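# Place the green block into the blue tray

## Task

Get the green block into the blue tray. The robot must not fall or be left leaning, and nothing may be knocked or moved out of the work area.

## Robot and tools

Robot: a Rainbow Robotics RB-Y1. It has a two-wheel base with rear casters that cannot drive sideways, a folding torso (leg plus chest), a head with head_camera, and a left and a right arm. Each arm has 7 joints and a parallel gripper, and a wrist camera (left_wrist_camera, right_wrist_camera) whose case sticks out sideways and can strike things. The base is 0.58 m wide, extends 0.10 m ahead of the wheel axle and 0.57 m behind it, and sweeps a 0.58 m radius when turning in place.

Frames, all in metres. Base frame: origin on the floor between the drive wheels, x forward, y left, z up. The chest, left_hand and right_hand readouts are in this frame. A hand point lies between the finger pads, 0.03 m short of the tips. The fingers point along the hand's -z and close along its x. Odometry frame: the base frame as it was at scene start. base_odometry counts only wheel rotation, so slips and bumps distort it. Heading is in rad, positive to the left.

move takes one action, with optional cameras (list of names or ["all"]) and blocking (default true, which waits until everything is at rest; false returns in about 0.5 s while motion continues). An action may hold base and/or joints, optionally with min_time_s or contact_limits. Or it may hold target alone or with min_time_s. Or contact_limits alone. An empty move just reports state and images. Unknown keys make the call invalid. Out-of-range values get it refused, and then later move/wait/finished_scene calls in the same reply are skipped.
- base: {"x_m_s", "turn_rad_s", "for_s"}. These are velocities held for for_s seconds, then the base stops. They are not positions. x_m_s is forward speed, 0.005 to 1.5 either sign, or 0. turn_rad_s is leftward turn rate, 0.02 to 1.509 either sign, or 0. for_s is 0.1 to 5. Acceleration is about 0.4 m/s² (turns 0.5 rad/s²). Distance covered is roughly speed times for_s. The base keeps driving into furniture rather than stopping, which can stall the wheels, shut the motors off for 2 s, or tip the robot.
- joints: absolute joint targets by name, in rad (grippers in m of pad opening, 0 to 0.1). Torso: torso_squat_rad 0 to 1.2, torso_shift_rad -0.3 to 0.6, torso_pitch_rad -0.2 to 1.4 (positive bows forward), torso_yaw_rad -1.5 to 1.5 (positive left; lift both arms out at least 0.2 rad first). Combined limits also apply: squat+shift<=1.52; squat-shift+pitch<=1.57; shift+0.5pitch-0.4squat<=0.7; shift+0.3pitch-0.5squat<=0.39. Arm joints: left/right_shoulder_pitch_rad ±2.356 (negative swings forward and up). left_shoulder_roll_rad 0 to 3.141 and right_shoulder_roll_rad -3.141 to 0 (lift the arm outward). shoulder_yaw ±2.094. elbow -2.617 to 0.01 (negative bends). forearm_roll ±3.141. wrist_pitch -1.57 to 1.919. hand_roll ±2.705. head_pan_rad ±0.523 (positive left). head_tilt_rad -0.35 to 1.57 (positive down).
- target: {"side": "left"|"right", "x","y","z" (m, base frame, -3 to 3), "quat_wxyz": [w,x,y,z] in the form the hand lines print}. This is an absolute hand pose. It is solved once into joint angles, so the hand travels on an arc; split long moves into several steps. It is refused while another move is still running. The result is "reached" (within 10 mm and 2°), "short" with the error, or "refused" with a reason.
- min_time_s: 0.1 to 8. The shortest duration for the arm, head and torso motions in this action.
- contact_limits: {"left_gripper_m", "right_gripper_m"} in mA, 200 to 672.5 (initial value 672.5). This caps grip force, and the cap persists.

wait(seconds 0 to 10, cameras) lets time pass and returns state. It ends early once motions settle. stop(cameras) brakes every running motion. zoom_image(camera, region [x0,y0,x1,y1] in pixels, at most 504×504) magnifies the latest image. Head images are 896x504, wrist images 644x364. read_manual gives licence text only. finished_scene ends the scene for good; the block must stay in the tray with nothing holding it.

Results. base_status, joint_status, left_hand_status and right_hand_status can read done, moving, off_target (stopped away from target, maybe still pressing), stopped, not_followed (withheld by the arm-collision check), time_out, contact_stop (torso only), limit_stop_at_<name> (self-collision guard or a built-in limit), torque_fault (10 s freeze) or limit_stop_at_motor_heat. A contact_stop or time_out freezes that entire group (torso, or one arm). on_its_own lists things the robot did unasked. lidar_m gives 12 distances in 30° sectors counter-clockwise from straight ahead, seen at 0.23 m height; "-" means nothing seen. motor_effort is wheel effort in %, with a bracketed peak; above about 30 at rest suggests pushing on something. Also reported: joint torques, external torque estimates, and raw wrist force/torque with offsets of up to 16 N. A MOTOR HOT line means a heat fault is near.

Grasping: command an opening at least 0.005 m narrower than the block. The gripper then reading off_target or done is normal. Each arm carries up to 3 kg.

Avoid: tipping, from fast bending or rising with the arms extended or loaded, or sudden stops while driving. Also avoid ramming furniture, arms hitting or squeezing each other (even fingertips or camera cases), dropping the block from height, and knocking items out of the area. Keep some shoulder roll outward (about 0.5 rad) when both arms reach forward.

Each tool is called as a command line: name --argument value for each argument, lists and objects as JSON in quotes; but a table of rows of numbers goes row by row, as --pt "numbers of a row", without its own name.

## Session

move --joints '{"head_tilt_rad":0.6}' --cameras '["all"]'

Scene clock: 0.73 s.
Joint torques (N m): left_arm=[-2.32 -0.35 0.77 -1.34 -0.15 -0.65 0.14] | right_arm=[-2.33 -0.19 -0.6 -1.76 0.07 -0.62 0.23]
External joint torques (N m): left_arm=[-0.02 -0.46 0.76 -0.04 -0.16 -0.04 0.16] | right_arm=[0.51 0.77 -0.53 0.01 0.01 0.05 0.21]
Wrist force (N): left_arm=[-0.5 1.7 -7.9] | right_arm=[-2.1 -0.4 -6.8]
Wrist torque (N m): left_arm=[-0.37 0.07 0.05] | right_arm=[0.19 0.10 -0.18]
Wrist force, peak (N): left_arm=[-1.1 2.2 -8.2] | right_arm=[-2.1 -0.5 -6.9]
move: done
base_odometry: x=+0.000 y=+0.000 heading=+0.000
lidar_m: 2.68 1.85 1.69 1.77 2.48 2.29 2.33 2.72 2.52 2.17 3.09 2.81
base_status: not commanded
joint_positions: torso_squat_rad=+0.350 torso_shift_rad=+0.000 torso_pitch_rad=+0.000 torso_yaw_rad=+0.000 left_shoulder_pitch_rad=+0.020 left_shoulder_roll_rad=+0.004 left_shoulder_yaw_rad=-0.044 left_elbow_rad=-0.246 left_forearm_roll_rad=-0.048 left_wrist_pitch_rad=-0.049 left_hand_roll_rad=-0.025 left_gripper_m=+0.099 right_shoulder_pitch_rad=+0.015 right_shoulder_roll_rad=-0.018 right_shoulder_yaw_rad=+0.001 right_elbow_rad=-0.299 right_forearm_roll_rad=-0.040 right_wrist_pitch_rad=-0.043 right_hand_roll_rad=+0.024 right_gripper_m=+0.101 head_pan_rad=+0.000 head_tilt_rad=+0.600
joint_status: all done
wheel_motors_off: 0
motor_effort: left_wheel=+1(1) right_wheel=+1(2)
chest: x=-0.2280 y=-0.0006 z=+1.2475 quat_wxyz=(+1.000, +0.000, +0.000, +0.000) (m; base frame)
left_hand: x=-0.1119 y=+0.2171 z=+0.5728 quat_wxyz=(+0.989, +0.003, -0.138, -0.055) (m; base frame)
right_hand: x=-0.0842 y=-0.2347 z=+0.5785 quat_wxyz=(+0.986, -0.008, -0.163, -0.009) (m; base frame)
pictures: head_camera, left_wrist_camera, right_wrist_camera

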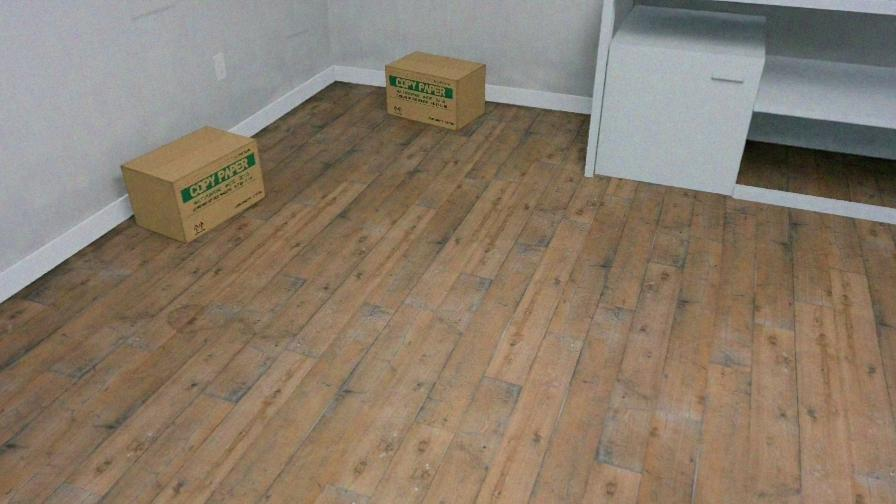

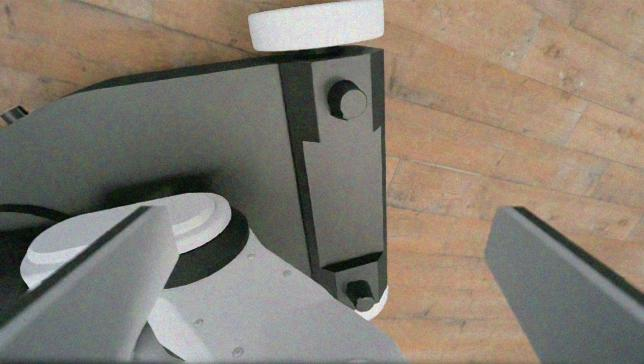

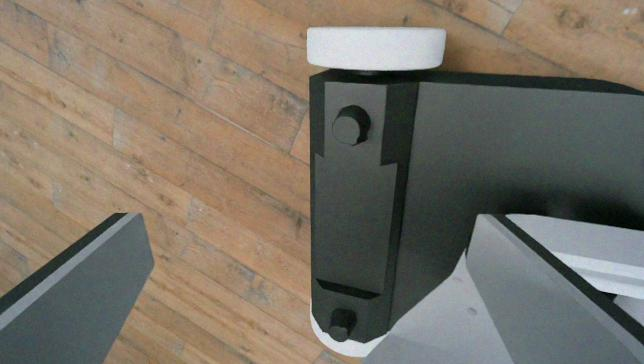

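Look to the right (shelf).

move --joints '{"head_tilt_rad":0.3,"head_pan_rad":-0.52}' --base '{"turn_rad_s":-0.8,"for_s":0.6}' --cameras '["head_camera"]'

Scene clock: 3.20 s.
Joint torques (N m): left_arm=[-2.23 -0.62 0.98 -1.33 -0.16 -0.65 0.11] | right_arm=[-2.56 0.1 -0.17 -1.56 -0.02 -0.76 0.43]
External joint torques (N m): left_arm=[0.06 -0.72 0.97 -0.03 -0.17 -0.04 0.12] | right_arm=[0.28 1.06 -0.1 0.21 -0.08 -0.09 0.41]
Wrist force (N): left_arm=[-0.7 1.8 -7.7] | right_arm=[-1.9 -0.5 -6.7]
Wrist torque (N m): left_arm=[-0.40 0.08 0.06] | right_arm=[0.21 0.12 -0.19]
Wrist force, peak (N): left_arm=[-0.9 1.9 -8.2] | right_arm=[-2.1 -0.5 -7.0]
move: done
base_odometry: x=+0.000 y=+0.000 heading=-0.180
lidar_m: 2.81 2.41 1.71 1.77 2.39 2.30 2.30 2.62 2.52 2.16 2.85 2.82
base_status: done (sent for 0.6 of 0.6 s)
joint_positions: torso_squat_rad=+0.350 torso_shift_rad=+0.000 torso_pitch_rad=+0.000 torso_yaw_rad=+0.000 left_shoulder_pitch_rad=+0.020 left_shoulder_roll_rad=+0.004 left_shoulder_yaw_rad=-0.044 left_elbow_rad=-0.246 left_forearm_roll_rad=-0.048 left_wrist_pitch_rad=-0.049 left_hand_roll_rad=-0.025 left_gripper_m=+0.099 right_shoulder_pitch_rad=+0.015 right_shoulder_roll_rad=-0.018 right_shoulder_yaw_rad=+0.001 right_elbow_rad=-0.299 right_forearm_roll_rad=-0.040 right_wrist_pitch_rad=-0.043 right_hand_roll_rad=+0.024 right_gripper_m=+0.101 head_pan_rad=-0.520 head_tilt_rad=+0.300
joint_status: all done
wheel_motors_off: 0
motor_effort: left_wheel=+4(25) right_wheel=+1(19)
chest: x=-0.2280 y=-0.0006 z=+1.2475 quat_wxyz=(+1.000, +0.000, +0.000, +0.000) (m; base frame)
left_hand: x=-0.1119 y=+0.2171 z=+0.5728 quat_wxyz=(+0.989, +0.003, -0.138, -0.055) (m; base frame)
right_hand: x=-0.0842 y=-0.2347 z=+0.5785 quat_wxyz=(+0.986, -0.008, -0.163, -0.009) (m; base frame)
pictures: head_camera

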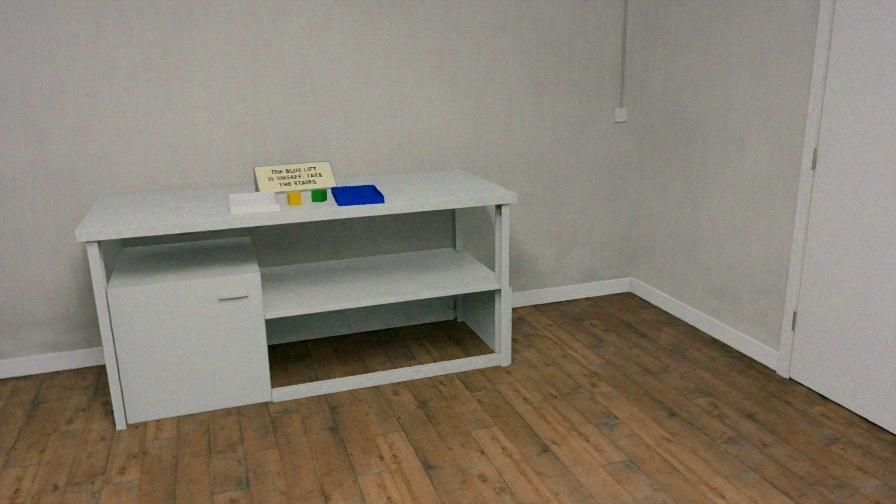

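move --base '{"turn_rad_s":-0.8,"for_s":0.87}'

move --base '{"x_m_s":0.7,"for_s":2.7}'

move --base '{"turn_rad_s":0.8,"for_s":0.64}' --joints '{"head_pan_rad":0,"head_tilt_rad":0.6}' --cameras '["head_camera"]'

Scene clock: 6.03 s.
Joint torques (N m): left_arm=[-2.28 -0.57 0.86 -1.36 -0.19 -0.67 0.06] | right_arm=[-2.19 0.01 0.04 -1.61 0.11 -0.69 0.34]
External joint torques (N m): left_arm=[0.01 -0.67 0.85 -0.06 -0.2 -0.06 0.07] | right_arm=[0.66 0.98 0.1 0.17 0.04 -0.02 0.32]
Wrist force (N): left_arm=[-1.0 1.9 -8.1] | right_arm=[-2.0 -0.5 -6.6]
Wrist torque (N m): left_arm=[-0.40 0.00 0.07] | right_arm=[0.20 0.11 -0.18]
Wrist force, peak (N): left_arm=[-0.9 2.1 -8.3] | right_arm=[-2.2 -0.4 -7.0]
move: done
base_odometry: x=+0.000 y=+0.000 heading=-0.555
lidar_m: 2.82 2.82 1.84 1.88 1.76 2.51 2.30 2.32 2.75 2.50 2.15 3.06
base_status: done (sent for 0.87 of 0.87 s)
joint_positions: torso_squat_rad=+0.350 torso_shift_rad=+0.000 torso_pitch_rad=+0.000 torso_yaw_rad=+0.000 left_shoulder_pitch_rad=+0.020 left_shoulder_roll_rad=+0.004 left_shoulder_yaw_rad=-0.044 left_elbow_rad=-0.246 left_forearm_roll_rad=-0.048 left_wrist_pitch_rad=-0.049 left_hand_roll_rad=-0.025 left_gripper_m=+0.099 right_shoulder_pitch_rad=+0.015 right_shoulder_roll_rad=-0.018 right_shoulder_yaw_rad=+0.001 right_elbow_rad=-0.299 right_forearm_roll_rad=-0.040 right_wrist_pitch_rad=-0.043 right_hand_roll_rad=+0.024 right_gripper_m=+0.101 head_pan_rad=-0.520 head_tilt_rad=+0.300
joint_status: not commanded
wheel_motors_off: 0
motor_effort: left_wheel=+5(23) right_wheel=+1(14)
chest: x=-0.2280 y=-0.0006 z=+1.2475 quat_wxyz=(+1.000, +0.000, +0.000, +0.000) (m; base frame)
left_hand: x=-0.1119 y=+0.2171 z=+0.5728 quat_wxyz=(+0.989, +0.003, -0.138, -0.055) (m; base frame)
right_hand: x=-0.0842 y=-0.2347 z=+0.5785 quat_wxyz=(+0.986, -0.008, -0.163, -0.009) (m; base frame)
pictures: none

Scene clock: 10.67 s.
Joint torques (N m): left_arm=[-1.62 -0.44 0.72 -1.12 -0.07 -0.74 0.01] | right_arm=[-1.76 -0.19 -0.33 -1.57 0.07 -0.75 0.38]
External joint torques (N m): left_arm=[0.67 -0.55 0.71 0.18 -0.07 -0.12 0.03] | right_arm=[1.08 0.77 -0.26 0.2 0.01 -0.08 0.36]
Wrist force (N): left_arm=[-0.9 1.7 -7.7] | right_arm=[-2.1 -0.4 -6.7]
Wrist torque (N m): left_arm=[-0.38 0.03 0.05] | right_arm=[0.18 0.10 -0.19]
Wrist force, peak (N): left_arm=[-0.4 2.2 -8.4] | right_arm=[-1.6 -0.6 -7.1]
move: done
base_odometry: x=+1.606 y=-0.996 heading=-0.555
lidar_m: 0.94 0.95 1.13 1.95 2.26 2.61 4.17 3.80 2.12 2.22 2.23 1.37
base_status: done (sent for 2.7 of 2.7 s)
joint_positions: torso_squat_rad=+0.350 torso_shift_rad=+0.000 torso_pitch_rad=+0.000 torso_yaw_rad=+0.000 left_shoulder_pitch_rad=+0.020 left_shoulder_roll_rad=+0.004 left_shoulder_yaw_rad=-0.044 left_elbow_rad=-0.246 left_forearm_roll_rad=-0.048 left_wrist_pitch_rad=-0.049 left_hand_roll_rad=-0.025 left_gripper_m=+0.099 right_shoulder_pitch_rad=+0.014 right_shoulder_roll_rad=-0.018 right_shoulder_yaw_rad=+0.001 right_elbow_rad=-0.299 right_forearm_roll_rad=-0.040 right_wrist_pitch_rad=-0.043 right_hand_roll_rad=+0.024 right_gripper_m=+0.101 head_pan_rad=-0.520 head_tilt_rad=+0.300
joint_status: not commanded
wheel_motors_off: 0
motor_effort: left_wheel=-6(33) right_wheel=+3(32)
chest: x=-0.2280 y=-0.0006 z=+1.2475 quat_wxyz=(+1.000, +0.000, +0.000, +0.000) (m; base frame)
left_hand: x=-0.1118 y=+0.2171 z=+0.5728 quat_wxyz=(+0.989, +0.003, -0.138, -0.055) (m; base frame)
right_hand: x=-0.0841 y=-0.2347 z=+0.5786 quat_wxyz=(+0.986, -0.008, -0.164, -0.009) (m; base frame)
pictures: none

Scene clock: 12.30 s.
Joint torques (N m): left_arm=[-1.86 -0.29 1.04 -1.19 -0.03 -0.69 0.01] | right_arm=[-1.83 0.18 -0.12 -1.4 0.05 -0.83 0.34]
External joint torques (N m): left_arm=[0.44 -0.41 1.02 0.11 -0.04 -0.07 0.02] | right_arm=[1.01 1.14 -0.06 0.37 -0.01 -0.16 0.32]
Wrist force (N): left_arm=[-1.0 2.2 -8.3] | right_arm=[-1.9 -0.5 -6.8]
Wrist torque (N m): left_arm=[-0.44 0.01 0.07] | right_arm=[0.20 0.12 -0.20]
Wrist force, peak (N): left_arm=[-1.0 1.7 -8.4] | right_arm=[-2.0 -0.7 -7.0]
move: done
base_odometry: x=+1.606 y=-0.996 heading=-0.355
lidar_m: 0.95 1.01 1.84 1.95 2.26 3.06 4.16 3.04 2.11 2.21 1.39 1.59
base_status: done (sent for 0.63 of 0.63 s)
joint_positions: torso_squat_rad=+0.350 torso_shift_rad=+0.000 torso_pitch_rad=+0.000 torso_yaw_rad=+0.000 left_shoulder_pitch_rad=+0.020 left_shoulder_roll_rad=+0.004 left_shoulder_yaw_rad=-0.044 left_elbow_rad=-0.246 left_forearm_roll_rad=-0.048 left_wrist_pitch_rad=-0.049 left_hand_roll_rad=-0.025 left_gripper_m=+0.099 right_shoulder_pitch_rad=+0.014 right_shoulder_roll_rad=-0.018 right_shoulder_yaw_rad=+0.001 right_elbow_rad=-0.299 right_forearm_roll_rad=-0.040 right_wrist_pitch_rad=-0.043 right_hand_roll_rad=+0.024 right_gripper_m=+0.101 head_pan_rad=+0.000 head_tilt_rad=+0.600
joint_status: all done
wheel_motors_off: 0
motor_effort: left_wheel=-4(25) right_wheel=-1(22)
chest: x=-0.2280 y=-0.0007 z=+1.2475 quat_wxyz=(+1.000, +0.000, +0.000, +0.000) (m; base frame)
left_hand: x=-0.1118 y=+0.2171 z=+0.5729 quat_wxyz=(+0.989, +0.003, -0.138, -0.055) (m; base frame)
right_hand: x=-0.0841 y=-0.2347 z=+0.5785 quat_wxyz=(+0.986, -0.008, -0.164, -0.009) (m; base frame)
pictures: head_camera

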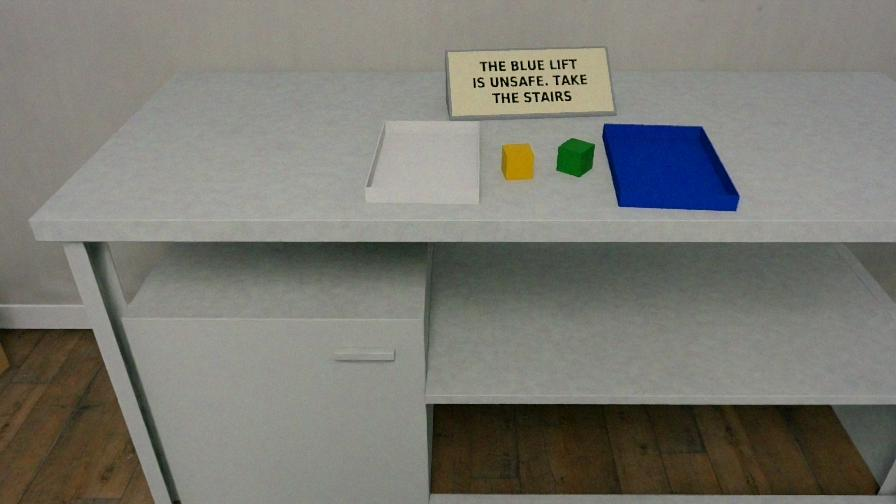

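move --base '{"x_m_s":0.36,"for_s":2.0}' --joints '{"right_shoulder_pitch_rad":0.3,"right_shoulder_roll_rad":-0.4,"right_elbow_rad":-2.3,"torso_shift_rad":0.3,"torso_pitch_rad":0.5,"head_tilt_rad":0.6}' --cameras '["head_camera"]'

zoom_image --camera "head_camera" --region '[448, 100, 896, 504]'

Scene clock: 16.10 s.
Joint torques (N m): left_arm=[11.46 -0.18 0.74 3.65 -0.16 0.29 0.09] | right_arm=[2.96 -3.43 -3.7 -8.98 0.12 -1.84 0.4]
External joint torques (N m): left_arm=[1.04 -0.37 0.73 -0.1 -0.15 -0.03 0.08] | right_arm=[0.72 0.93 -0.1 0.43 -0.07 -0.02 0.35]
Wrist force (N): left_arm=[2.2 2.1 -7.7] | right_arm=[-5.8 1.3 -1.4]
Wrist torque (N m): left_arm=[-0.42 0.21 0.06] | right_arm=[0.06 -0.07 -0.23]
Wrist force, peak (N): left_arm=[2.8 2.2 -8.2] | right_arm=[-5.2 0.2 -5.8]
move: done
base_odometry: x=+2.281 y=-1.247 heading=-0.355
lidar_m: 0.22 0.22 0.35 1.96 2.02 3.13 4.88 2.59 2.32 1.11 1.16 0.91
base_status: done (sent for 2 of 2 s)
joint_positions: torso_squat_rad=+0.350 torso_shift_rad=+0.300 torso_pitch_rad=+0.500 torso_yaw_rad=+0.000 left_shoulder_pitch_rad=+0.020 left_shoulder_roll_rad=+0.004 left_shoulder_yaw_rad=-0.044 left_elbow_rad=-0.246 left_forearm_roll_rad=-0.048 left_wrist_pitch_rad=-0.049 left_hand_roll_rad=-0.025 left_gripper_m=+0.099 right_shoulder_pitch_rad=+0.300 right_shoulder_roll_rad=-0.400 right_shoulder_yaw_rad=+0.001 right_elbow_rad=-2.300 right_forearm_roll_rad=-0.040 right_wrist_pitch_rad=-0.043 right_hand_roll_rad=+0.024 right_gripper_m=+0.101 head_pan_rad=+0.000 head_tilt_rad=+0.600
joint_status: all done
wheel_motors_off: 0
motor_effort: left_wheel=-1(30) right_wheel=-1(36)
chest: x=+0.1147 y=-0.0006 z=+1.1802 quat_wxyz=(+0.969, +0.000, +0.247, +0.000) (m; base frame)
left_hand: x=-0.1068 y=+0.2172 z=+0.5325 quat_wxyz=(+0.992, -0.011, +0.111, -0.054) (m; base frame)
right_hand: x=+0.4627 y=-0.2495 z=+0.9846 quat_wxyz=(+0.705, -0.045, -0.683, +0.184) (m; base frame)
pictures: head_camera

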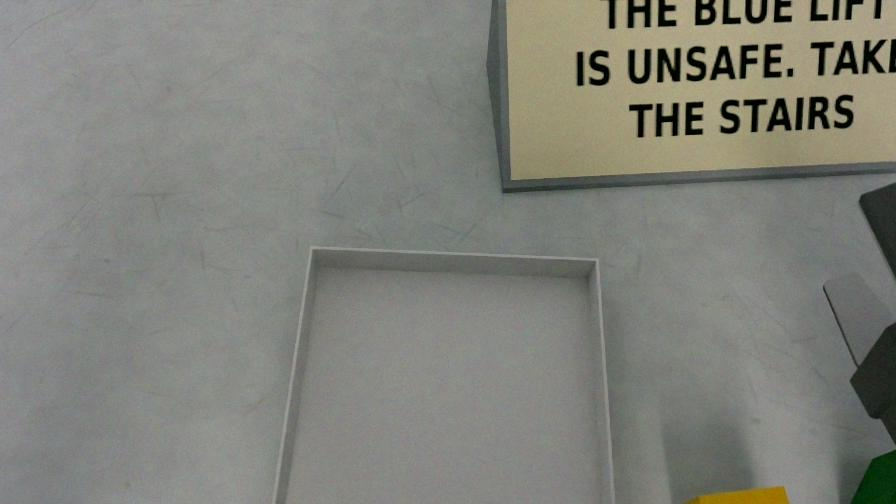

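Scaled by 1.125 from the camera's 896x504 image, which has a finer 1280x720 frame.

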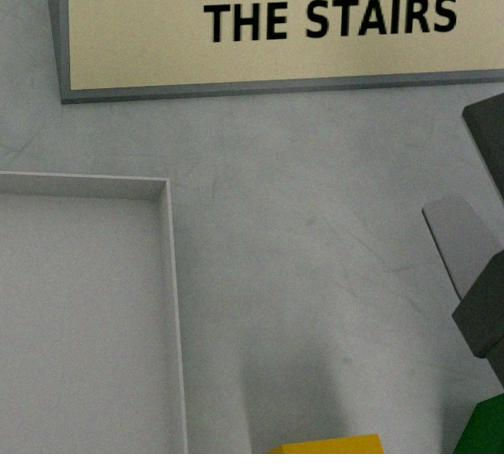

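move --target '{"side":"right","x":0.44,"y":-0.25,"z":0.97,"quat_wxyz":[1,0,0,0]}'

move --joints '{"head_pan_rad":-0.3,"head_tilt_rad":0.9}' --cameras '["head_camera","right_wrist_camera"]'

Scene clock: 18.03 s.
Joint torques (N m): left_arm=[11.13 -0.07 0.71 3.61 -0.22 0.44 0.19] | right_arm=[-9.31 -9.33 -6.98 -2.72 0.35 -0.5 0.66]
External joint torques (N m): left_arm=[0.71 -0.26 0.69 -0.13 -0.21 0.12 0.18] | right_arm=[1.76 2.04 0.99 0.5 0.13 -0.49 0.66]
Wrist force (N): left_arm=[2.3 2.3 -7.6] | right_arm=[-1.0 0.2 -7.0]
Wrist torque (N m): left_arm=[-0.46 0.21 0.07] | right_arm=[0.11 0.13 -0.16]
Wrist force, peak (N): left_arm=[2.7 1.8 -8.3] | right_arm=[52.7 18.0 27.3]
move: done
base_odometry: x=+2.281 y=-1.247 heading=-0.355
lidar_m: 0.22 0.23 0.34 1.96 2.03 3.11 4.88 2.58 2.33 1.10 1.15 0.91
base_status: not commanded
joint_positions: torso_squat_rad=+0.350 torso_shift_rad=+0.300 torso_pitch_rad=+0.500 torso_yaw_rad=+0.000 left_shoulder_pitch_rad=+0.020 left_shoulder_roll_rad=+0.004 left_shoulder_yaw_rad=-0.044 left_elbow_rad=-0.246 left_forearm_roll_rad=-0.048 left_wrist_pitch_rad=-0.049 left_hand_roll_rad=-0.025 left_gripper_m=+0.099 right_shoulder_pitch_rad=-0.799 right_shoulder_roll_rad=-1.098 right_shoulder_yaw_rad=+0.211 right_elbow_rad=-2.222 right_forearm_roll_rad=-1.212 right_wrist_pitch_rad=+1.919 right_hand_roll_rad=-0.964 right_gripper_m=+0.101 head_pan_rad=+0.000 head_tilt_rad=+0.600
joint_status: all done
wheel_motors_off: 0
motor_effort: left_wheel=+0(3) right_wheel=-3(6)
chest: x=+0.1147 y=-0.0006 z=+1.1802 quat_wxyz=(+0.969, +0.000, +0.247, +0.000) (m; base frame)
left_hand: x=-0.1069 y=+0.2171 z=+0.5325 quat_wxyz=(+0.992, -0.011, +0.111, -0.054) (m; base frame)
right_hand: x=+0.4400 y=-0.2502 z=+0.9703 quat_wxyz=(+1.000, +0.000, -0.001, +0.000) (m; base frame)
right_hand_status: reached (checked arc, planned for 1.3 s): 0 mm and 0.1 deg off.
pictures: none

Scene clock: 18.87 s.
Joint torques (N m): left_arm=[11.21 -0.19 0.79 3.54 -0.2 0.29 0.11] | right_arm=[-9.95 -9.24 -6.72 -2.61 0.41 -0.34 0.45]
External joint torques (N m): left_arm=[0.79 -0.38 0.78 -0.21 -0.19 -0.03 0.1] | right_arm=[1.12 2.13 1.25 0.61 0.2 -0.33 0.45]
Wrist force (N): left_arm=[2.3 2.5 -7.9] | right_arm=[-0.9 0.2 -7.2]
Wrist torque (N m): left_arm=[-0.48 0.21 0.09] | right_arm=[0.12 0.13 -0.16]
Wrist force, peak (N): left_arm=[2.1 2.2 -8.4] | right_arm=[-1.1 0.2 -7.3]
move: done
base_odometry: x=+2.281 y=-1.247 heading=-0.355
lidar_m: 0.21 0.25 0.34 1.95 2.03 3.11 4.90 2.59 2.33 1.08 1.16 0.90
base_status: not commanded
joint_positions: torso_squat_rad=+0.350 torso_shift_rad=+0.300 torso_pitch_rad=+0.500 torso_yaw_rad=+0.000 left_shoulder_pitch_rad=+0.020 left_shoulder_roll_rad=+0.004 left_shoulder_yaw_rad=-0.044 left_elbow_rad=-0.246 left_forearm_roll_rad=-0.048 left_wrist_pitch_rad=-0.049 left_hand_roll_rad=-0.025 left_gripper_m=+0.099 right_shoulder_pitch_rad=-0.799 right_shoulder_roll_rad=-1.098 right_shoulder_yaw_rad=+0.211 right_elbow_rad=-2.222 right_forearm_roll_rad=-1.212 right_wrist_pitch_rad=+1.919 right_hand_roll_rad=-0.964 right_gripper_m=+0.101 head_pan_rad=-0.300 head_tilt_rad=+0.900
joint_status: all done
wheel_motors_off: 0
motor_effort: left_wheel=+0(0) right_wheel=-3(3)
chest: x=+0.1147 y=-0.0006 z=+1.1802 quat_wxyz=(+0.969, +0.000, +0.247, +0.000) (m; base frame)
left_hand: x=-0.1069 y=+0.2171 z=+0.5325 quat_wxyz=(+0.992, -0.011, +0.111, -0.054) (m; base frame)
right_hand: x=+0.4400 y=-0.2502 z=+0.9703 quat_wxyz=(+1.000, +0.000, -0.001, +0.000) (m; base frame)
pictures: head_camera, right_wrist_camera

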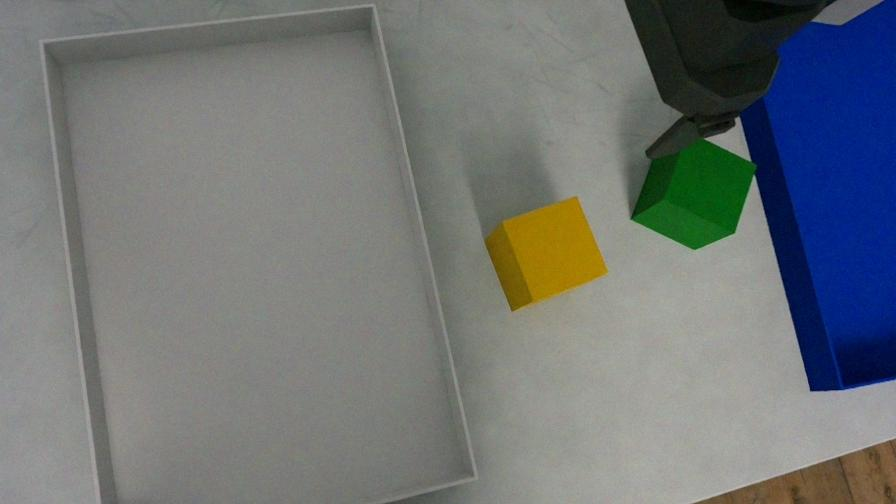

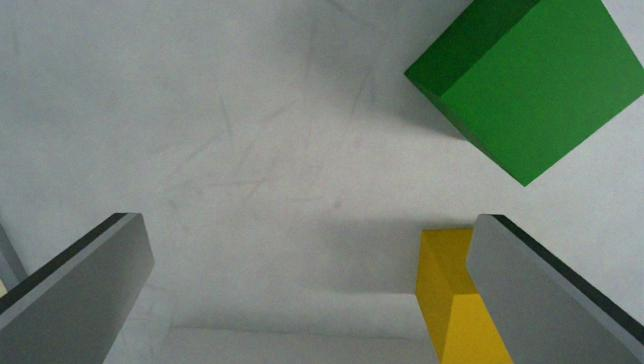

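move --target '{"side":"right","x":0.35,"y":-0.28,"z":0.97,"quat_wxyz":[0.91,0,0,0.415]}' --cameras '["head_camera","right_wrist_camera"]'

Scene clock: 21.07 s.
Joint torques (N m): left_arm=[11.18 -0.26 0.96 3.43 -0.18 0.23 0.14] | right_arm=[-5.24 -10.32 -8.96 -2.03 0.17 -0.12 -0.13]
External joint torques (N m): left_arm=[0.76 -0.45 0.94 -0.31 -0.17 -0.09 0.13] | right_arm=[0.31 1.32 -1.79 0.17 -0.07 -0.08 -0.13]
Wrist force (N): left_arm=[2.0 2.3 -7.7] | right_arm=[-1.4 0.2 -7.1]
Wrist torque (N m): left_arm=[-0.44 0.17 0.06] | right_arm=[0.11 0.07 -0.18]
Wrist force, peak (N): left_arm=[2.4 2.3 -8.3] | right_arm=[-1.9 0.2 -7.8]
move: done
base_odometry: x=+2.281 y=-1.247 heading=-0.355
lidar_m: 0.22 0.23 0.34 1.95 2.02 3.12 4.88 2.59 2.32 1.10 1.16 0.91
base_status: not commanded
joint_positions: torso_squat_rad=+0.350 torso_shift_rad=+0.300 torso_pitch_rad=+0.500 torso_yaw_rad=+0.000 left_shoulder_pitch_rad=+0.020 left_shoulder_roll_rad=+0.004 left_shoulder_yaw_rad=-0.044 left_elbow_rad=-0.246 left_forearm_roll_rad=-0.048 left_wrist_pitch_rad=-0.049 left_hand_roll_rad=-0.025 left_gripper_m=+0.099 right_shoulder_pitch_rad=-0.295 right_shoulder_roll_rad=-1.409 right_shoulder_yaw_rad=-0.045 right_elbow_rad=-2.565 right_forearm_roll_rad=-1.313 right_wrist_pitch_rad=+1.640 right_hand_roll_rad=-0.206 right_gripper_m=+0.101 head_pan_rad=-0.300 head_tilt_rad=+0.900
joint_status: all done
wheel_motors_off: 0
motor_effort: left_wheel=+1(1) right_wheel=-1(3)
chest: x=+0.1147 y=-0.0006 z=+1.1802 quat_wxyz=(+0.969, +0.000, +0.247, +0.000) (m; base frame)
left_hand: x=-0.1069 y=+0.2171 z=+0.5325 quat_wxyz=(+0.992, -0.011, +0.111, -0.054) (m; base frame)
right_hand: x=+0.3500 y=-0.2801 z=+0.9700 quat_wxyz=(+0.910, -0.001, +0.001, +0.415) (m; base frame)
right_hand_status: reached (checked arc, planned for 0.8 s): 0 mm and 0.2 deg off.
pictures: head_camera, right_wrist_camera

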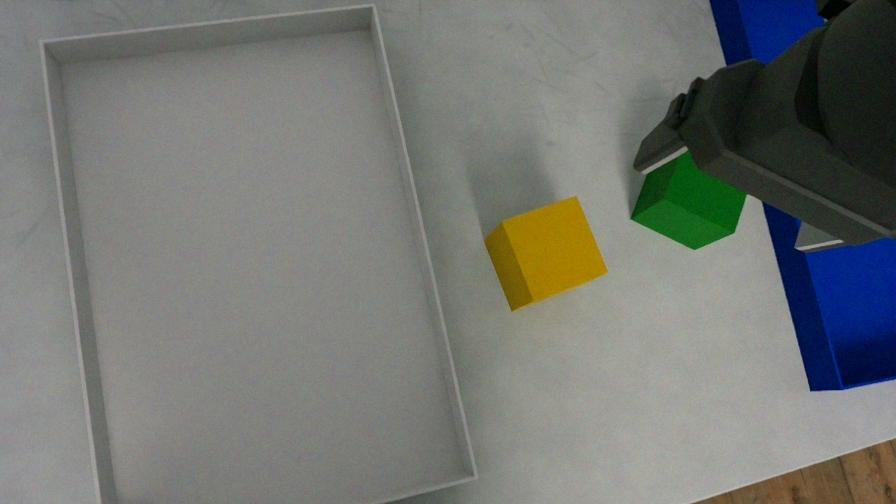

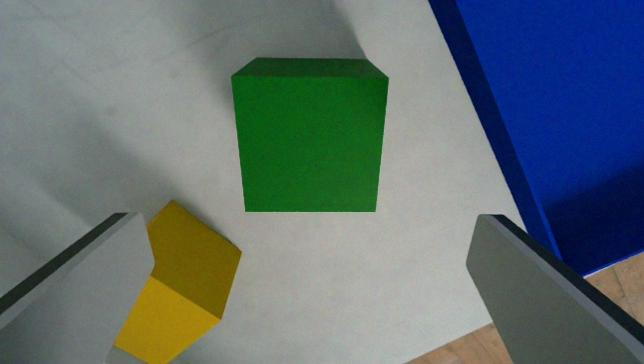

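move --joints '{"right_gripper_m":0.085}'

move --target '{"side":"right","x":0.357,"y":-0.281,"z":0.895,"quat_wxyz":[0.91,0,0,0.415]}' --cameras '["head_camera","right_wrist_camera"]' --min_time_s 1.2

Scene clock: 22.33 s.
Joint torques (N m): left_arm=[11.11 0.04 0.89 3.39 -0.13 0.38 0.08] | right_arm=[-4.95 -9.58 -8.95 -2.23 0.07 -0.07 -0.16]
External joint torques (N m): left_arm=[0.69 -0.16 0.88 -0.36 -0.12 0.06 0.07] | right_arm=[0.61 2.06 -1.78 -0.03 -0.17 -0.03 -0.16]
Wrist force (N): left_arm=[2.3 2.2 -7.9] | right_arm=[-1.4 0.0 -7.1]
Wrist torque (N m): left_arm=[-0.44 0.21 0.05] | right_arm=[0.13 0.07 -0.18]
Wrist force, peak (N): left_arm=[2.0 2.1 -8.3] | right_arm=[-1.3 0.1 -7.4]
move: done
base_odometry: x=+2.281 y=-1.247 heading=-0.355
lidar_m: 0.22 0.23 0.34 1.97 2.03 3.12 4.89 2.59 2.32 1.09 1.16 0.91
base_status: not commanded
joint_positions: torso_squat_rad=+0.350 torso_shift_rad=+0.300 torso_pitch_rad=+0.500 torso_yaw_rad=+0.000 left_shoulder_pitch_rad=+0.020 left_shoulder_roll_rad=+0.004 left_shoulder_yaw_rad=-0.044 left_elbow_rad=-0.246 left_forearm_roll_rad=-0.048 left_wrist_pitch_rad=-0.049 left_hand_roll_rad=-0.025 left_gripper_m=+0.099 right_shoulder_pitch_rad=-0.295 right_shoulder_roll_rad=-1.409 right_shoulder_yaw_rad=-0.045 right_elbow_rad=-2.565 right_forearm_roll_rad=-1.313 right_wrist_pitch_rad=+1.640 right_hand_roll_rad=-0.206 right_gripper_m=+0.085 head_pan_rad=-0.300 head_tilt_rad=+0.900
joint_status: all done
wheel_motors_off: 0
motor_effort: left_wheel=+1(1) right_wheel=-1(1)
chest: x=+0.1147 y=-0.0006 z=+1.1802 quat_wxyz=(+0.969, +0.000, +0.247, +0.000) (m; base frame)
left_hand: x=-0.1069 y=+0.2171 z=+0.5325 quat_wxyz=(+0.992, -0.011, +0.111, -0.054) (m; base frame)
right_hand: x=+0.3500 y=-0.2801 z=+0.9700 quat_wxyz=(+0.910, -0.001, +0.001, +0.415) (m; base frame)
pictures: none

Scene clock: 23.87 s.
Joint torques (N m): left_arm=[11.12 -0.13 0.75 3.6 -0.16 0.33 0.11] | right_arm=[-5.83 -9.17 -5.78 -3.81 0.48 -0.38 0.53]
External joint torques (N m): left_arm=[0.7 -0.33 0.74 -0.15 -0.15 0.02 0.1] | right_arm=[-0.34 2.22 1.32 0.51 0.24 -0.33 0.53]
Wrist force (N): left_arm=[2.2 2.3 -7.8] | right_arm=[-1.2 0.0 -7.2]
Wrist torque (N m): left_arm=[-0.47 0.20 0.08] | right_arm=[0.10 0.10 -0.19]
Wrist force, peak (N): left_arm=[2.3 2.2 -8.2] | right_arm=[-1.3 -0.1 -7.5]
move: done
base_odometry: x=+2.281 y=-1.247 heading=-0.355
lidar_m: 0.21 0.22 0.35 1.96 2.03 3.13 4.88 2.60 2.33 1.09 1.16 0.90
base_status: not commanded
joint_positions: torso_squat_rad=+0.350 torso_shift_rad=+0.300 torso_pitch_rad=+0.500 torso_yaw_rad=+0.000 left_shoulder_pitch_rad=+0.020 left_shoulder_roll_rad=+0.004 left_shoulder_yaw_rad=-0.044 left_elbow_rad=-0.246 left_forearm_roll_rad=-0.048 left_wrist_pitch_rad=-0.049 left_hand_roll_rad=-0.025 left_gripper_m=+0.099 right_shoulder_pitch_rad=-0.304 right_shoulder_roll_rad=-1.259 right_shoulder_yaw_rad=+0.216 right_elbow_rad=-2.420 right_forearm_roll_rad=-1.020 right_wrist_pitch_rad=+1.555 right_hand_roll_rad=-0.104 right_gripper_m=+0.085 head_pan_rad=-0.300 head_tilt_rad=+0.900
joint_status: all done
wheel_motors_off: 0
motor_effort: left_wheel=+1(1) right_wheel=-1(2)
chest: x=+0.1147 y=-0.0006 z=+1.1802 quat_wxyz=(+0.969, +0.000, +0.247, +0.000) (m; base frame)
left_hand: x=-0.1069 y=+0.2171 z=+0.5325 quat_wxyz=(+0.992, -0.011, +0.111, -0.054) (m; base frame)
right_hand: x=+0.3569 y=-0.2810 z=+0.8951 quat_wxyz=(+0.910, +0.000, +0.000, +0.415) (m; base frame)
right_hand_status: reached (checked arc, planned for 1.2 s): 0 mm and 0.0 deg off.
pictures: head_camera, right_wrist_camera

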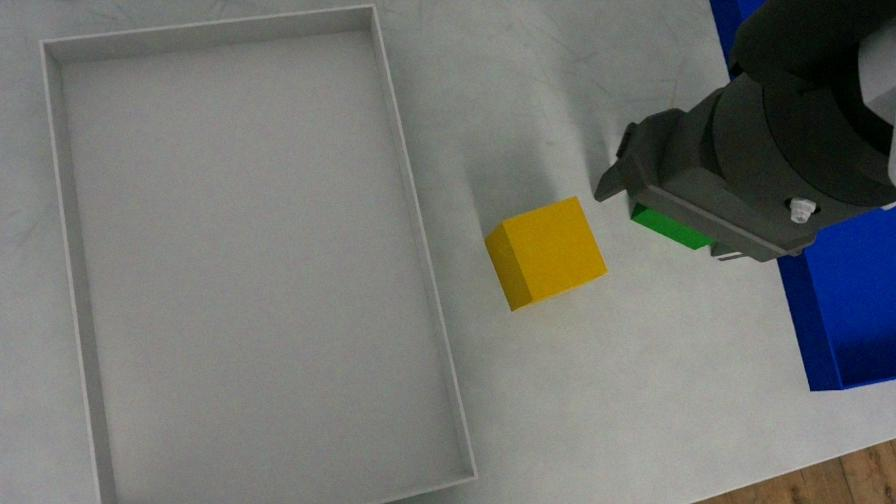

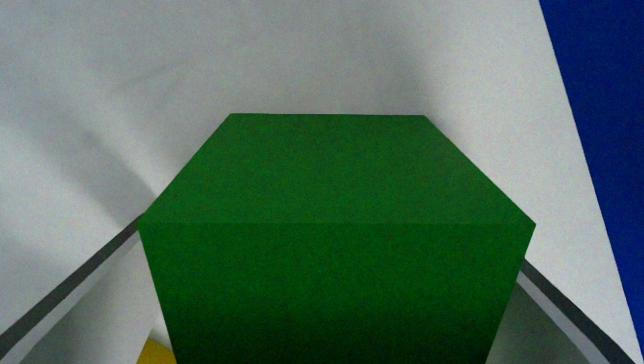

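move --target '{"side":"right","x":0.3645,"y":-0.288,"z":0.900,"quat_wxyz":[0.91,0,0,0.415]}'

move --joints '{"right_gripper_m":0.03}' --contact_limits '{"right_gripper_m":450}'

move --target '{"side":"right","x":0.3645,"y":-0.288,"z":0.99,"quat_wxyz":[0.91,0,0,0.415]}'

move --joints '{"head_pan_rad":-0.52,"head_tilt_rad":0.8}' --cameras '["head_camera","right_wrist_camera"]'

Scene clock: 24.77 s.
Joint torques (N m): left_arm=[11.22 -0.42 0.94 3.41 -0.2 0.32 0.14] | right_arm=[-6.06 -10 -8.57 -3.67 0.01 -0.16 0.45]
External joint torques (N m): left_arm=[0.8 -0.61 0.93 -0.33 -0.19 0 0.13] | right_arm=[-0.33 1.71 -1.22 0.39 -0.24 -0.11 0.45]
Wrist force (N): left_arm=[2.4 2.1 -8.2] | right_arm=[-1.2 0.0 -7.0]
Wrist torque (N m): left_arm=[-0.44 0.20 0.07] | right_arm=[0.10 0.08 -0.20]
Wrist force, peak (N): left_arm=[2.4 2.1 -8.2] | right_arm=[-1.6 1.0 -7.6]
move: done
base_odometry: x=+2.281 y=-1.247 heading=-0.355
lidar_m: 0.22 0.23 0.34 1.95 2.02 3.12 4.88 2.61 2.33 1.11 1.14 0.89
base_status: not commanded
joint_positions: torso_squat_rad=+0.350 torso_shift_rad=+0.300 torso_pitch_rad=+0.500 torso_yaw_rad=+0.000 left_shoulder_pitch_rad=+0.020 left_shoulder_roll_rad=+0.004 left_shoulder_yaw_rad=-0.044 left_elbow_rad=-0.246 left_forearm_roll_rad=-0.048 left_wrist_pitch_rad=-0.049 left_hand_roll_rad=-0.025 left_gripper_m=+0.099 right_shoulder_pitch_rad=-0.308 right_shoulder_roll_rad=-1.278 right_shoulder_yaw_rad=+0.187 right_elbow_rad=-2.398 right_forearm_roll_rad=-1.056 right_wrist_pitch_rad=+1.550 right_hand_roll_rad=-0.080 right_gripper_m=+0.085 head_pan_rad=-0.300 head_tilt_rad=+0.900
joint_status: all done
wheel_motors_off: 0
motor_effort: left_wheel=+1(1) right_wheel=-1(1)
chest: x=+0.1147 y=-0.0006 z=+1.1802 quat_wxyz=(+0.969, +0.000, +0.247, +0.000) (m; base frame)
left_hand: x=-0.1069 y=+0.2171 z=+0.5325 quat_wxyz=(+0.992, -0.011, +0.111, -0.054) (m; base frame)
right_hand: x=+0.3644 y=-0.2877 z=+0.9001 quat_wxyz=(+0.910, +0.000, +0.000, +0.415) (m; base frame)
right_hand_status: reached (checked arc, planned for 0.2 s): 0 mm and 0.1 deg off.
pictures: none

Scene clock: 25.90 s.
Joint torques (N m): left_arm=[10.96 -0.19 0.49 3.5 -0.14 0.28 -0.01] | right_arm=[-5.87 -10.36 -8.36 -3.77 -0.02 -0.2 0.42]
External joint torques (N m): left_arm=[0.54 -0.39 0.48 -0.25 -0.13 -0.04 -0.02] | right_arm=[-0.14 1.34 -1.01 0.28 -0.27 -0.15 0.42]
Wrist force (N): left_arm=[2.4 2.2 -7.7] | right_arm=[-0.9 -0.2 -6.3]
Wrist torque (N m): left_arm=[-0.44 0.22 0.08] | right_arm=[0.11 0.11 -0.19]
Wrist force, peak (N): left_arm=[2.1 2.3 -8.4] | right_arm=[-1.3 -0.1 -7.4]
move: off_target
base_odometry: x=+2.281 y=-1.247 heading=-0.355
lidar_m: 0.22 0.23 0.34 1.97 2.02 3.09 4.89 2.60 2.31 1.10 1.16 0.92
base_status: not commanded
joint_positions: torso_squat_rad=+0.350 torso_shift_rad=+0.300 torso_pitch_rad=+0.500 torso_yaw_rad=+0.000 left_shoulder_pitch_rad=+0.020 left_shoulder_roll_rad=+0.004 left_shoulder_yaw_rad=-0.044 left_elbow_rad=-0.246 left_forearm_roll_rad=-0.048 left_wrist_pitch_rad=-0.049 left_hand_roll_rad=-0.025 left_gripper_m=+0.099 right_shoulder_pitch_rad=-0.308 right_shoulder_roll_rad=-1.278 right_shoulder_yaw_rad=+0.187 right_elbow_rad=-2.398 right_forearm_roll_rad=-1.056 right_wrist_pitch_rad=+1.550 right_hand_roll_rad=-0.080 right_gripper_m=+0.051 head_pan_rad=-0.300 head_tilt_rad=+0.900
joint_status: right_gripper_m off_target (ended at +0.051, target +0.030)
wheel_motors_off: 0
motor_effort: left_wheel=+1(1) right_wheel=-1(2)
contact_limits: right_gripper_m 450 mA
chest: x=+0.1147 y=-0.0006 z=+1.1802 quat_wxyz=(+0.969, +0.000, +0.247, +0.000) (m; base frame)
left_hand: x=-0.1069 y=+0.2171 z=+0.5325 quat_wxyz=(+0.992, -0.011, +0.111, -0.054) (m; base frame)
right_hand: x=+0.3644 y=-0.2877 z=+0.9001 quat_wxyz=(+0.910, +0.000, +0.000, +0.415) (m; base frame)
pictures: none

Scene clock: 27.03 s.
Joint torques (N m): left_arm=[10.96 -0.02 0.93 3.36 -0.29 0.34 0.13] | right_arm=[-6.17 -10.67 -9.2 -1.57 0.4 0.02 0.12]
External joint torques (N m): left_arm=[0.54 -0.21 0.92 -0.39 -0.28 0.03 0.12] | right_arm=[-0.05 1.47 -1.63 -0.1 0.16 0.06 0.12]
Wrist force (N): left_arm=[1.7 1.8 -7.6] | right_arm=[-1.2 0.2 -8.4]
Wrist torque (N m): left_arm=[-0.37 0.16 0.04] | right_arm=[0.09 0.06 -0.12]
Wrist force, peak (N): left_arm=[2.1 2.2 -8.9] | right_arm=[-1.2 -0.7 -8.8]
move: done
base_odometry: x=+2.281 y=-1.247 heading=-0.355
lidar_m: 0.23 0.23 0.34 1.96 2.02 3.12 4.89 2.59 2.32 1.09 1.17 0.90
base_status: not commanded
joint_positions: torso_squat_rad=+0.350 torso_shift_rad=+0.300 torso_pitch_rad=+0.500 torso_yaw_rad=+0.000 left_shoulder_pitch_rad=+0.020 left_shoulder_roll_rad=+0.004 left_shoulder_yaw_rad=-0.044 left_elbow_rad=-0.246 left_forearm_roll_rad=-0.048 left_wrist_pitch_rad=-0.049 left_hand_roll_rad=-0.025 left_gripper_m=+0.099 right_shoulder_pitch_rad=-0.328 right_shoulder_roll_rad=-1.436 right_shoulder_yaw_rad=-0.117 right_elbow_rad=-2.515 right_forearm_roll_rad=-1.409 right_wrist_pitch_rad=+1.670 right_hand_roll_rad=-0.167 right_gripper_m=+0.051 head_pan_rad=-0.300 head_tilt_rad=+0.900
joint_status: all done
wheel_motors_off: 0
motor_effort: left_wheel=+1(1) right_wheel=+0(1)
contact_limits: right_gripper_m 450 mA
chest: x=+0.1147 y=-0.0006 z=+1.1802 quat_wxyz=(+0.969, +0.000, +0.247, +0.000) (m; base frame)
left_hand: x=-0.1069 y=+0.2171 z=+0.5325 quat_wxyz=(+0.992, -0.011, +0.111, -0.054) (m; base frame)
right_hand: x=+0.3645 y=-0.2879 z=+0.9899 quat_wxyz=(+0.910, -0.002, +0.001, +0.415) (m; base frame)
right_hand_status: reached (checked arc, planned for 0.6 s): 0 mm and 0.2 deg off.
pictures: none

Scene clock: 27.80 s.
Joint torques (N m): left_arm=[11.2 -0.03 0.71 3.44 -0.23 0.38 0.01] | right_arm=[-5.82 -10.17 -9.04 -1.42 0.45 0.07 0.28]
External joint torques (N m): left_arm=[0.78 -0.22 0.7 -0.31 -0.22 0.06 0] | right_arm=[0.3 1.97 -1.48 0.05 0.2 0.1 0.28]
Wrist force (N): left_arm=[2.1 2.0 -7.9] | right_arm=[-1.2 0.1 -8.3]
Wrist torque (N m): left_arm=[-0.43 0.20 0.06] | right_arm=[0.10 0.07 -0.11]
Wrist force, peak (N): left_arm=[2.3 2.5 -8.1] | right_arm=[-1.3 0.2 -8.6]
move: done
base_odometry: x=+2.281 y=-1.247 heading=-0.355
lidar_m: 0.22 0.25 0.34 1.96 2.03 3.12 4.90 2.60 2.32 1.10 1.15 0.91
base_status: not commanded
joint_positions: torso_squat_rad=+0.350 torso_shift_rad=+0.300 torso_pitch_rad=+0.500 torso_yaw_rad=+0.000 left_shoulder_pitch_rad=+0.020 left_shoulder_roll_rad=+0.004 left_shoulder_yaw_rad=-0.044 left_elbow_rad=-0.246 left_forearm_roll_rad=-0.048 left_wrist_pitch_rad=-0.049 left_hand_roll_rad=-0.025 left_gripper_m=+0.099 right_shoulder_pitch_rad=-0.328 right_shoulder_roll_rad=-1.436 right_shoulder_yaw_rad=-0.117 right_elbow_rad=-2.515 right_forearm_roll_rad=-1.409 right_wrist_pitch_rad=+1.670 right_hand_roll_rad=-0.167 right_gripper_m=+0.051 head_pan_rad=-0.520 head_tilt_rad=+0.800
joint_status: all done
wheel_motors_off: 0
motor_effort: left_wheel=+1(1) right_wheel=-1(1)
contact_limits: right_gripper_m 450 mA
chest: x=+0.1147 y=-0.0006 z=+1.1802 quat_wxyz=(+0.969, +0.000, +0.247, +0.000) (m; base frame)
left_hand: x=-0.1069 y=+0.2171 z=+0.5325 quat_wxyz=(+0.992, -0.011, +0.111, -0.054) (m; base frame)
right_hand: x=+0.3645 y=-0.2879 z=+0.9899 quat_wxyz=(+0.910, -0.002, +0.001, +0.415) (m; base frame)
pictures: head_camera, right_wrist_camera

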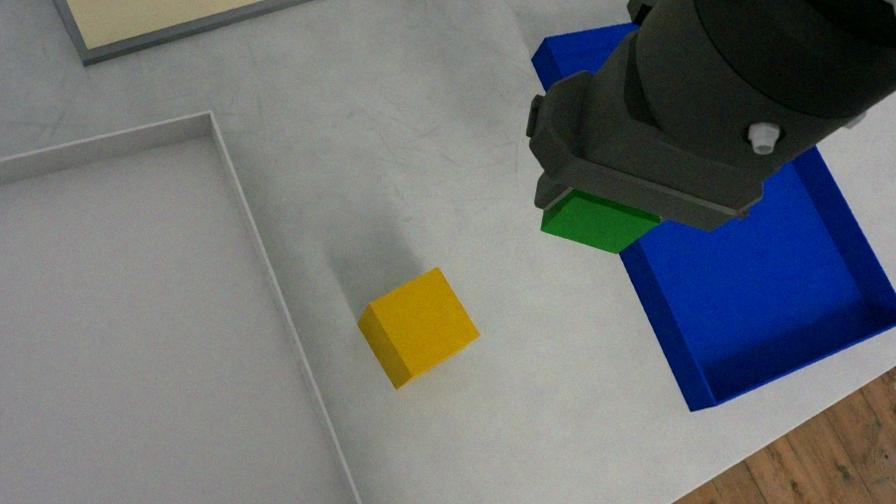

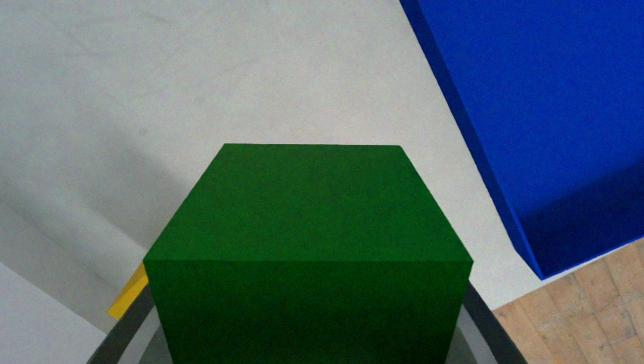

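move --target '{"side":"right","x":0.375,"y":-0.46,"z":0.99,"quat_wxyz":[0.91,0,0,0.415]}'

move --target '{"side":"right","x":0.375,"y":-0.46,"z":0.93,"quat_wxyz":[0.91,0,0,0.415]}' --cameras '["head_camera","right_wrist_camera"]'

Scene clock: 29.13 s.
Joint torques (N m): left_arm=[10.85 -0.06 0.76 3.37 -0.24 0.28 0.08] | right_arm=[-2.46 -12.46 -11.44 -2.27 0.19 -0.11 0]
External joint torques (N m): left_arm=[0.42 -0.25 0.74 -0.37 -0.23 -0.04 0.07] | right_arm=[0.09 1.08 -2.09 -0.49 -0.05 -0.03 0]
Wrist force (N): left_arm=[2.6 2.2 -8.0] | right_arm=[-1.3 0.2 -8.1]
Wrist torque (N m): left_arm=[-0.43 0.23 0.06] | right_arm=[0.08 0.06 -0.18]
Wrist force, peak (N): left_arm=[2.7 2.4 -8.2] | right_arm=[-1.3 0.4 -9.0]
move: done
base_odometry: x=+2.281 y=-1.247 heading=-0.355
lidar_m: 0.21 0.24 0.34 1.97 2.02 3.11 4.88 2.58 2.31 1.08 1.15 0.90
base_status: not commanded
joint_positions: torso_squat_rad=+0.350 torso_shift_rad=+0.300 torso_pitch_rad=+0.500 torso_yaw_rad=+0.000 left_shoulder_pitch_rad=+0.020 left_shoulder_roll_rad=+0.004 left_shoulder_yaw_rad=-0.044 left_elbow_rad=-0.246 left_forearm_roll_rad=-0.048 left_wrist_pitch_rad=-0.049 left_hand_roll_rad=-0.025 left_gripper_m=+0.099 right_shoulder_pitch_rad=+0.138 right_shoulder_roll_rad=-1.241 right_shoulder_yaw_rad=-0.704 right_elbow_rad=-2.066 right_forearm_roll_rad=-1.377 right_wrist_pitch_rad=+1.729 right_hand_roll_rad=+0.617 right_gripper_m=+0.051 head_pan_rad=-0.520 head_tilt_rad=+0.800
joint_status: all done
wheel_motors_off: 0
motor_effort: left_wheel=+1(1) right_wheel=+0(1)
contact_limits: right_gripper_m 450 mA
chest: x=+0.1147 y=-0.0006 z=+1.1802 quat_wxyz=(+0.969, +0.000, +0.247, +0.000) (m; base frame)
left_hand: x=-0.1069 y=+0.2171 z=+0.5325 quat_wxyz=(+0.992, -0.011, +0.111, -0.054) (m; base frame)
right_hand: x=+0.3747 y=-0.4601 z=+0.9907 quat_wxyz=(+0.910, -0.003, +0.000, +0.414) (m; base frame)
right_hand_status: reached (checked arc, planned for 0.9 s): 1 mm and 0.4 deg off.
pictures: none

Scene clock: 30.03 s.
Joint torques (N m): left_arm=[10.87 -0.08 0.5 3.45 -0.2 0.37 0.05] | right_arm=[-3.36 -12.52 -9.94 -2.3 0.12 -0.14 0.55]
External joint torques (N m): left_arm=[0.45 -0.28 0.49 -0.3 -0.19 0.05 0.04] | right_arm=[-0.83 1.3 -0.61 0.33 -0.11 -0.06 0.55]
Wrist force (N): left_arm=[1.9 2.1 -7.9] | right_arm=[-1.0 0.1 -8.2]
Wrist torque (N m): left_arm=[-0.42 0.17 0.07] | right_arm=[0.08 0.11 -0.20]
Wrist force, peak (N): left_arm=[2.4 2.4 -8.2] | right_arm=[-1.3 0.6 -8.9]
move: done
base_odometry: x=+2.281 y=-1.247 heading=-0.355
lidar_m: 0.23 0.23 0.34 1.94 2.04 3.10 4.88 2.59 2.32 1.09 1.16 0.91
base_status: not commanded
joint_positions: torso_squat_rad=+0.350 torso_shift_rad=+0.300 torso_pitch_rad=+0.500 torso_yaw_rad=+0.000 left_shoulder_pitch_rad=+0.020 left_shoulder_roll_rad=+0.004 left_shoulder_yaw_rad=-0.044 left_elbow_rad=-0.246 left_forearm_roll_rad=-0.048 left_wrist_pitch_rad=-0.049 left_hand_roll_rad=-0.025 left_gripper_m=+0.099 right_shoulder_pitch_rad=+0.104 right_shoulder_roll_rad=-1.193 right_shoulder_yaw_rad=-0.501 right_elbow_rad=-2.008 right_forearm_roll_rad=-1.253 right_wrist_pitch_rad=+1.584 right_hand_roll_rad=+0.651 right_gripper_m=+0.051 head_pan_rad=-0.520 head_tilt_rad=+0.800
joint_status: all done
wheel_motors_off: 0
motor_effort: left_wheel=+1(1) right_wheel=-1(1)
contact_limits: right_gripper_m 450 mA
chest: x=+0.1147 y=-0.0006 z=+1.1802 quat_wxyz=(+0.969, +0.000, +0.247, +0.000) (m; base frame)
left_hand: x=-0.1069 y=+0.2171 z=+0.5325 quat_wxyz=(+0.992, -0.011, +0.111, -0.054) (m; base frame)
right_hand: x=+0.3748 y=-0.4600 z=+0.9299 quat_wxyz=(+0.910, +0.000, +0.000, +0.415) (m; base frame)
right_hand_status: reached (checked arc, planned for 0.5 s): 0 mm and 0.0 deg off.
pictures: head_camera, right_wrist_camera

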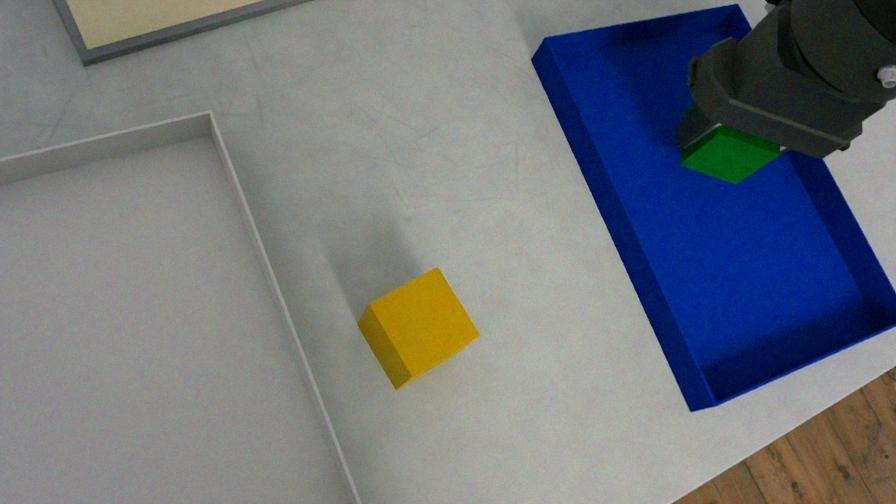

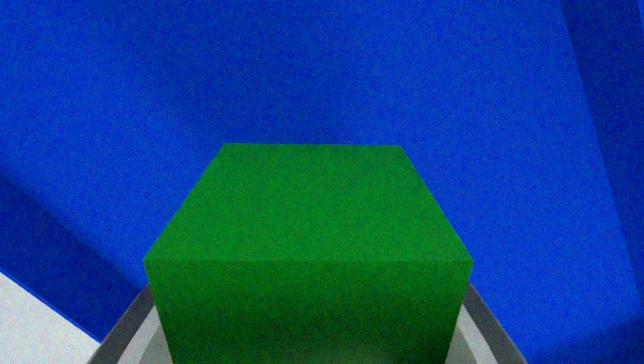

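move --target '{"side":"right","x":0.37,"y":-0.455,"z":0.908,"quat_wxyz":[0.91,0,0,0.415]}' --min_time_s 0.8 --cameras '["right_wrist_camera"]'

Scene clock: 31.27 s.
Joint torques (N m): left_arm=[10.92 -0.02 0.73 3.51 -0.19 0.31 0.18] | right_arm=[-3.06 -11.29 -8.54 -3.31 0.47 -0.45 -0.09]
External joint torques (N m): left_arm=[0.5 -0.21 0.72 -0.23 -0.18 -0.01 0.17] | right_arm=[-0.77 2.34 0.63 -0.34 0.25 -0.37 -0.09]
Wrist force (N): left_arm=[1.9 2.2 -8.0] | right_arm=[-1.3 0.1 -8.2]
Wrist torque (N m): left_arm=[-0.44 0.17 0.06] | right_arm=[0.06 0.09 -0.13]
Wrist force, peak (N): left_arm=[2.3 2.2 -8.4] | right_arm=[-1.2 0.1 -8.5]
move: done
base_odometry: x=+2.281 y=-1.247 heading=-0.355
lidar_m: 0.23 0.23 0.35 1.95 2.03 3.10 4.87 2.59 2.31 1.10 1.16 0.90
base_status: not commanded
joint_positions: torso_squat_rad=+0.350 torso_shift_rad=+0.300 torso_pitch_rad=+0.500 torso_yaw_rad=+0.000 left_shoulder_pitch_rad=+0.020 left_shoulder_roll_rad=+0.004 left_shoulder_yaw_rad=-0.044 left_elbow_rad=-0.246 left_forearm_roll_rad=-0.048 left_wrist_pitch_rad=-0.049 left_hand_roll_rad=-0.025 left_gripper_m=+0.099 right_shoulder_pitch_rad=+0.101 right_shoulder_roll_rad=-1.162 right_shoulder_yaw_rad=-0.438 right_elbow_rad=-2.008 right_forearm_roll_rad=-1.201 right_wrist_pitch_rad=+1.538 right_hand_roll_rad=+0.647 right_gripper_m=+0.051 head_pan_rad=-0.520 head_tilt_rad=+0.800
joint_status: all done
wheel_motors_off: 0
motor_effort: left_wheel=+1(1) right_wheel=-1(1)
contact_limits: right_gripper_m 450 mA
chest: x=+0.1147 y=-0.0006 z=+1.1802 quat_wxyz=(+0.969, +0.000, +0.247, +0.000) (m; base frame)
left_hand: x=-0.1069 y=+0.2171 z=+0.5325 quat_wxyz=(+0.992, -0.011, +0.111, -0.054) (m; base frame)
right_hand: x=+0.3699 y=-0.4551 z=+0.9080 quat_wxyz=(+0.910, +0.000, +0.000, +0.415) (m; base frame)
right_hand_status: reached (checked arc, planned for 0.8 s): 0 mm and 0.0 deg off.
pictures: right_wrist_camera

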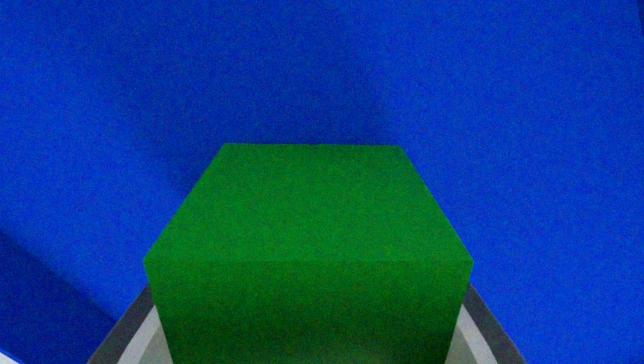

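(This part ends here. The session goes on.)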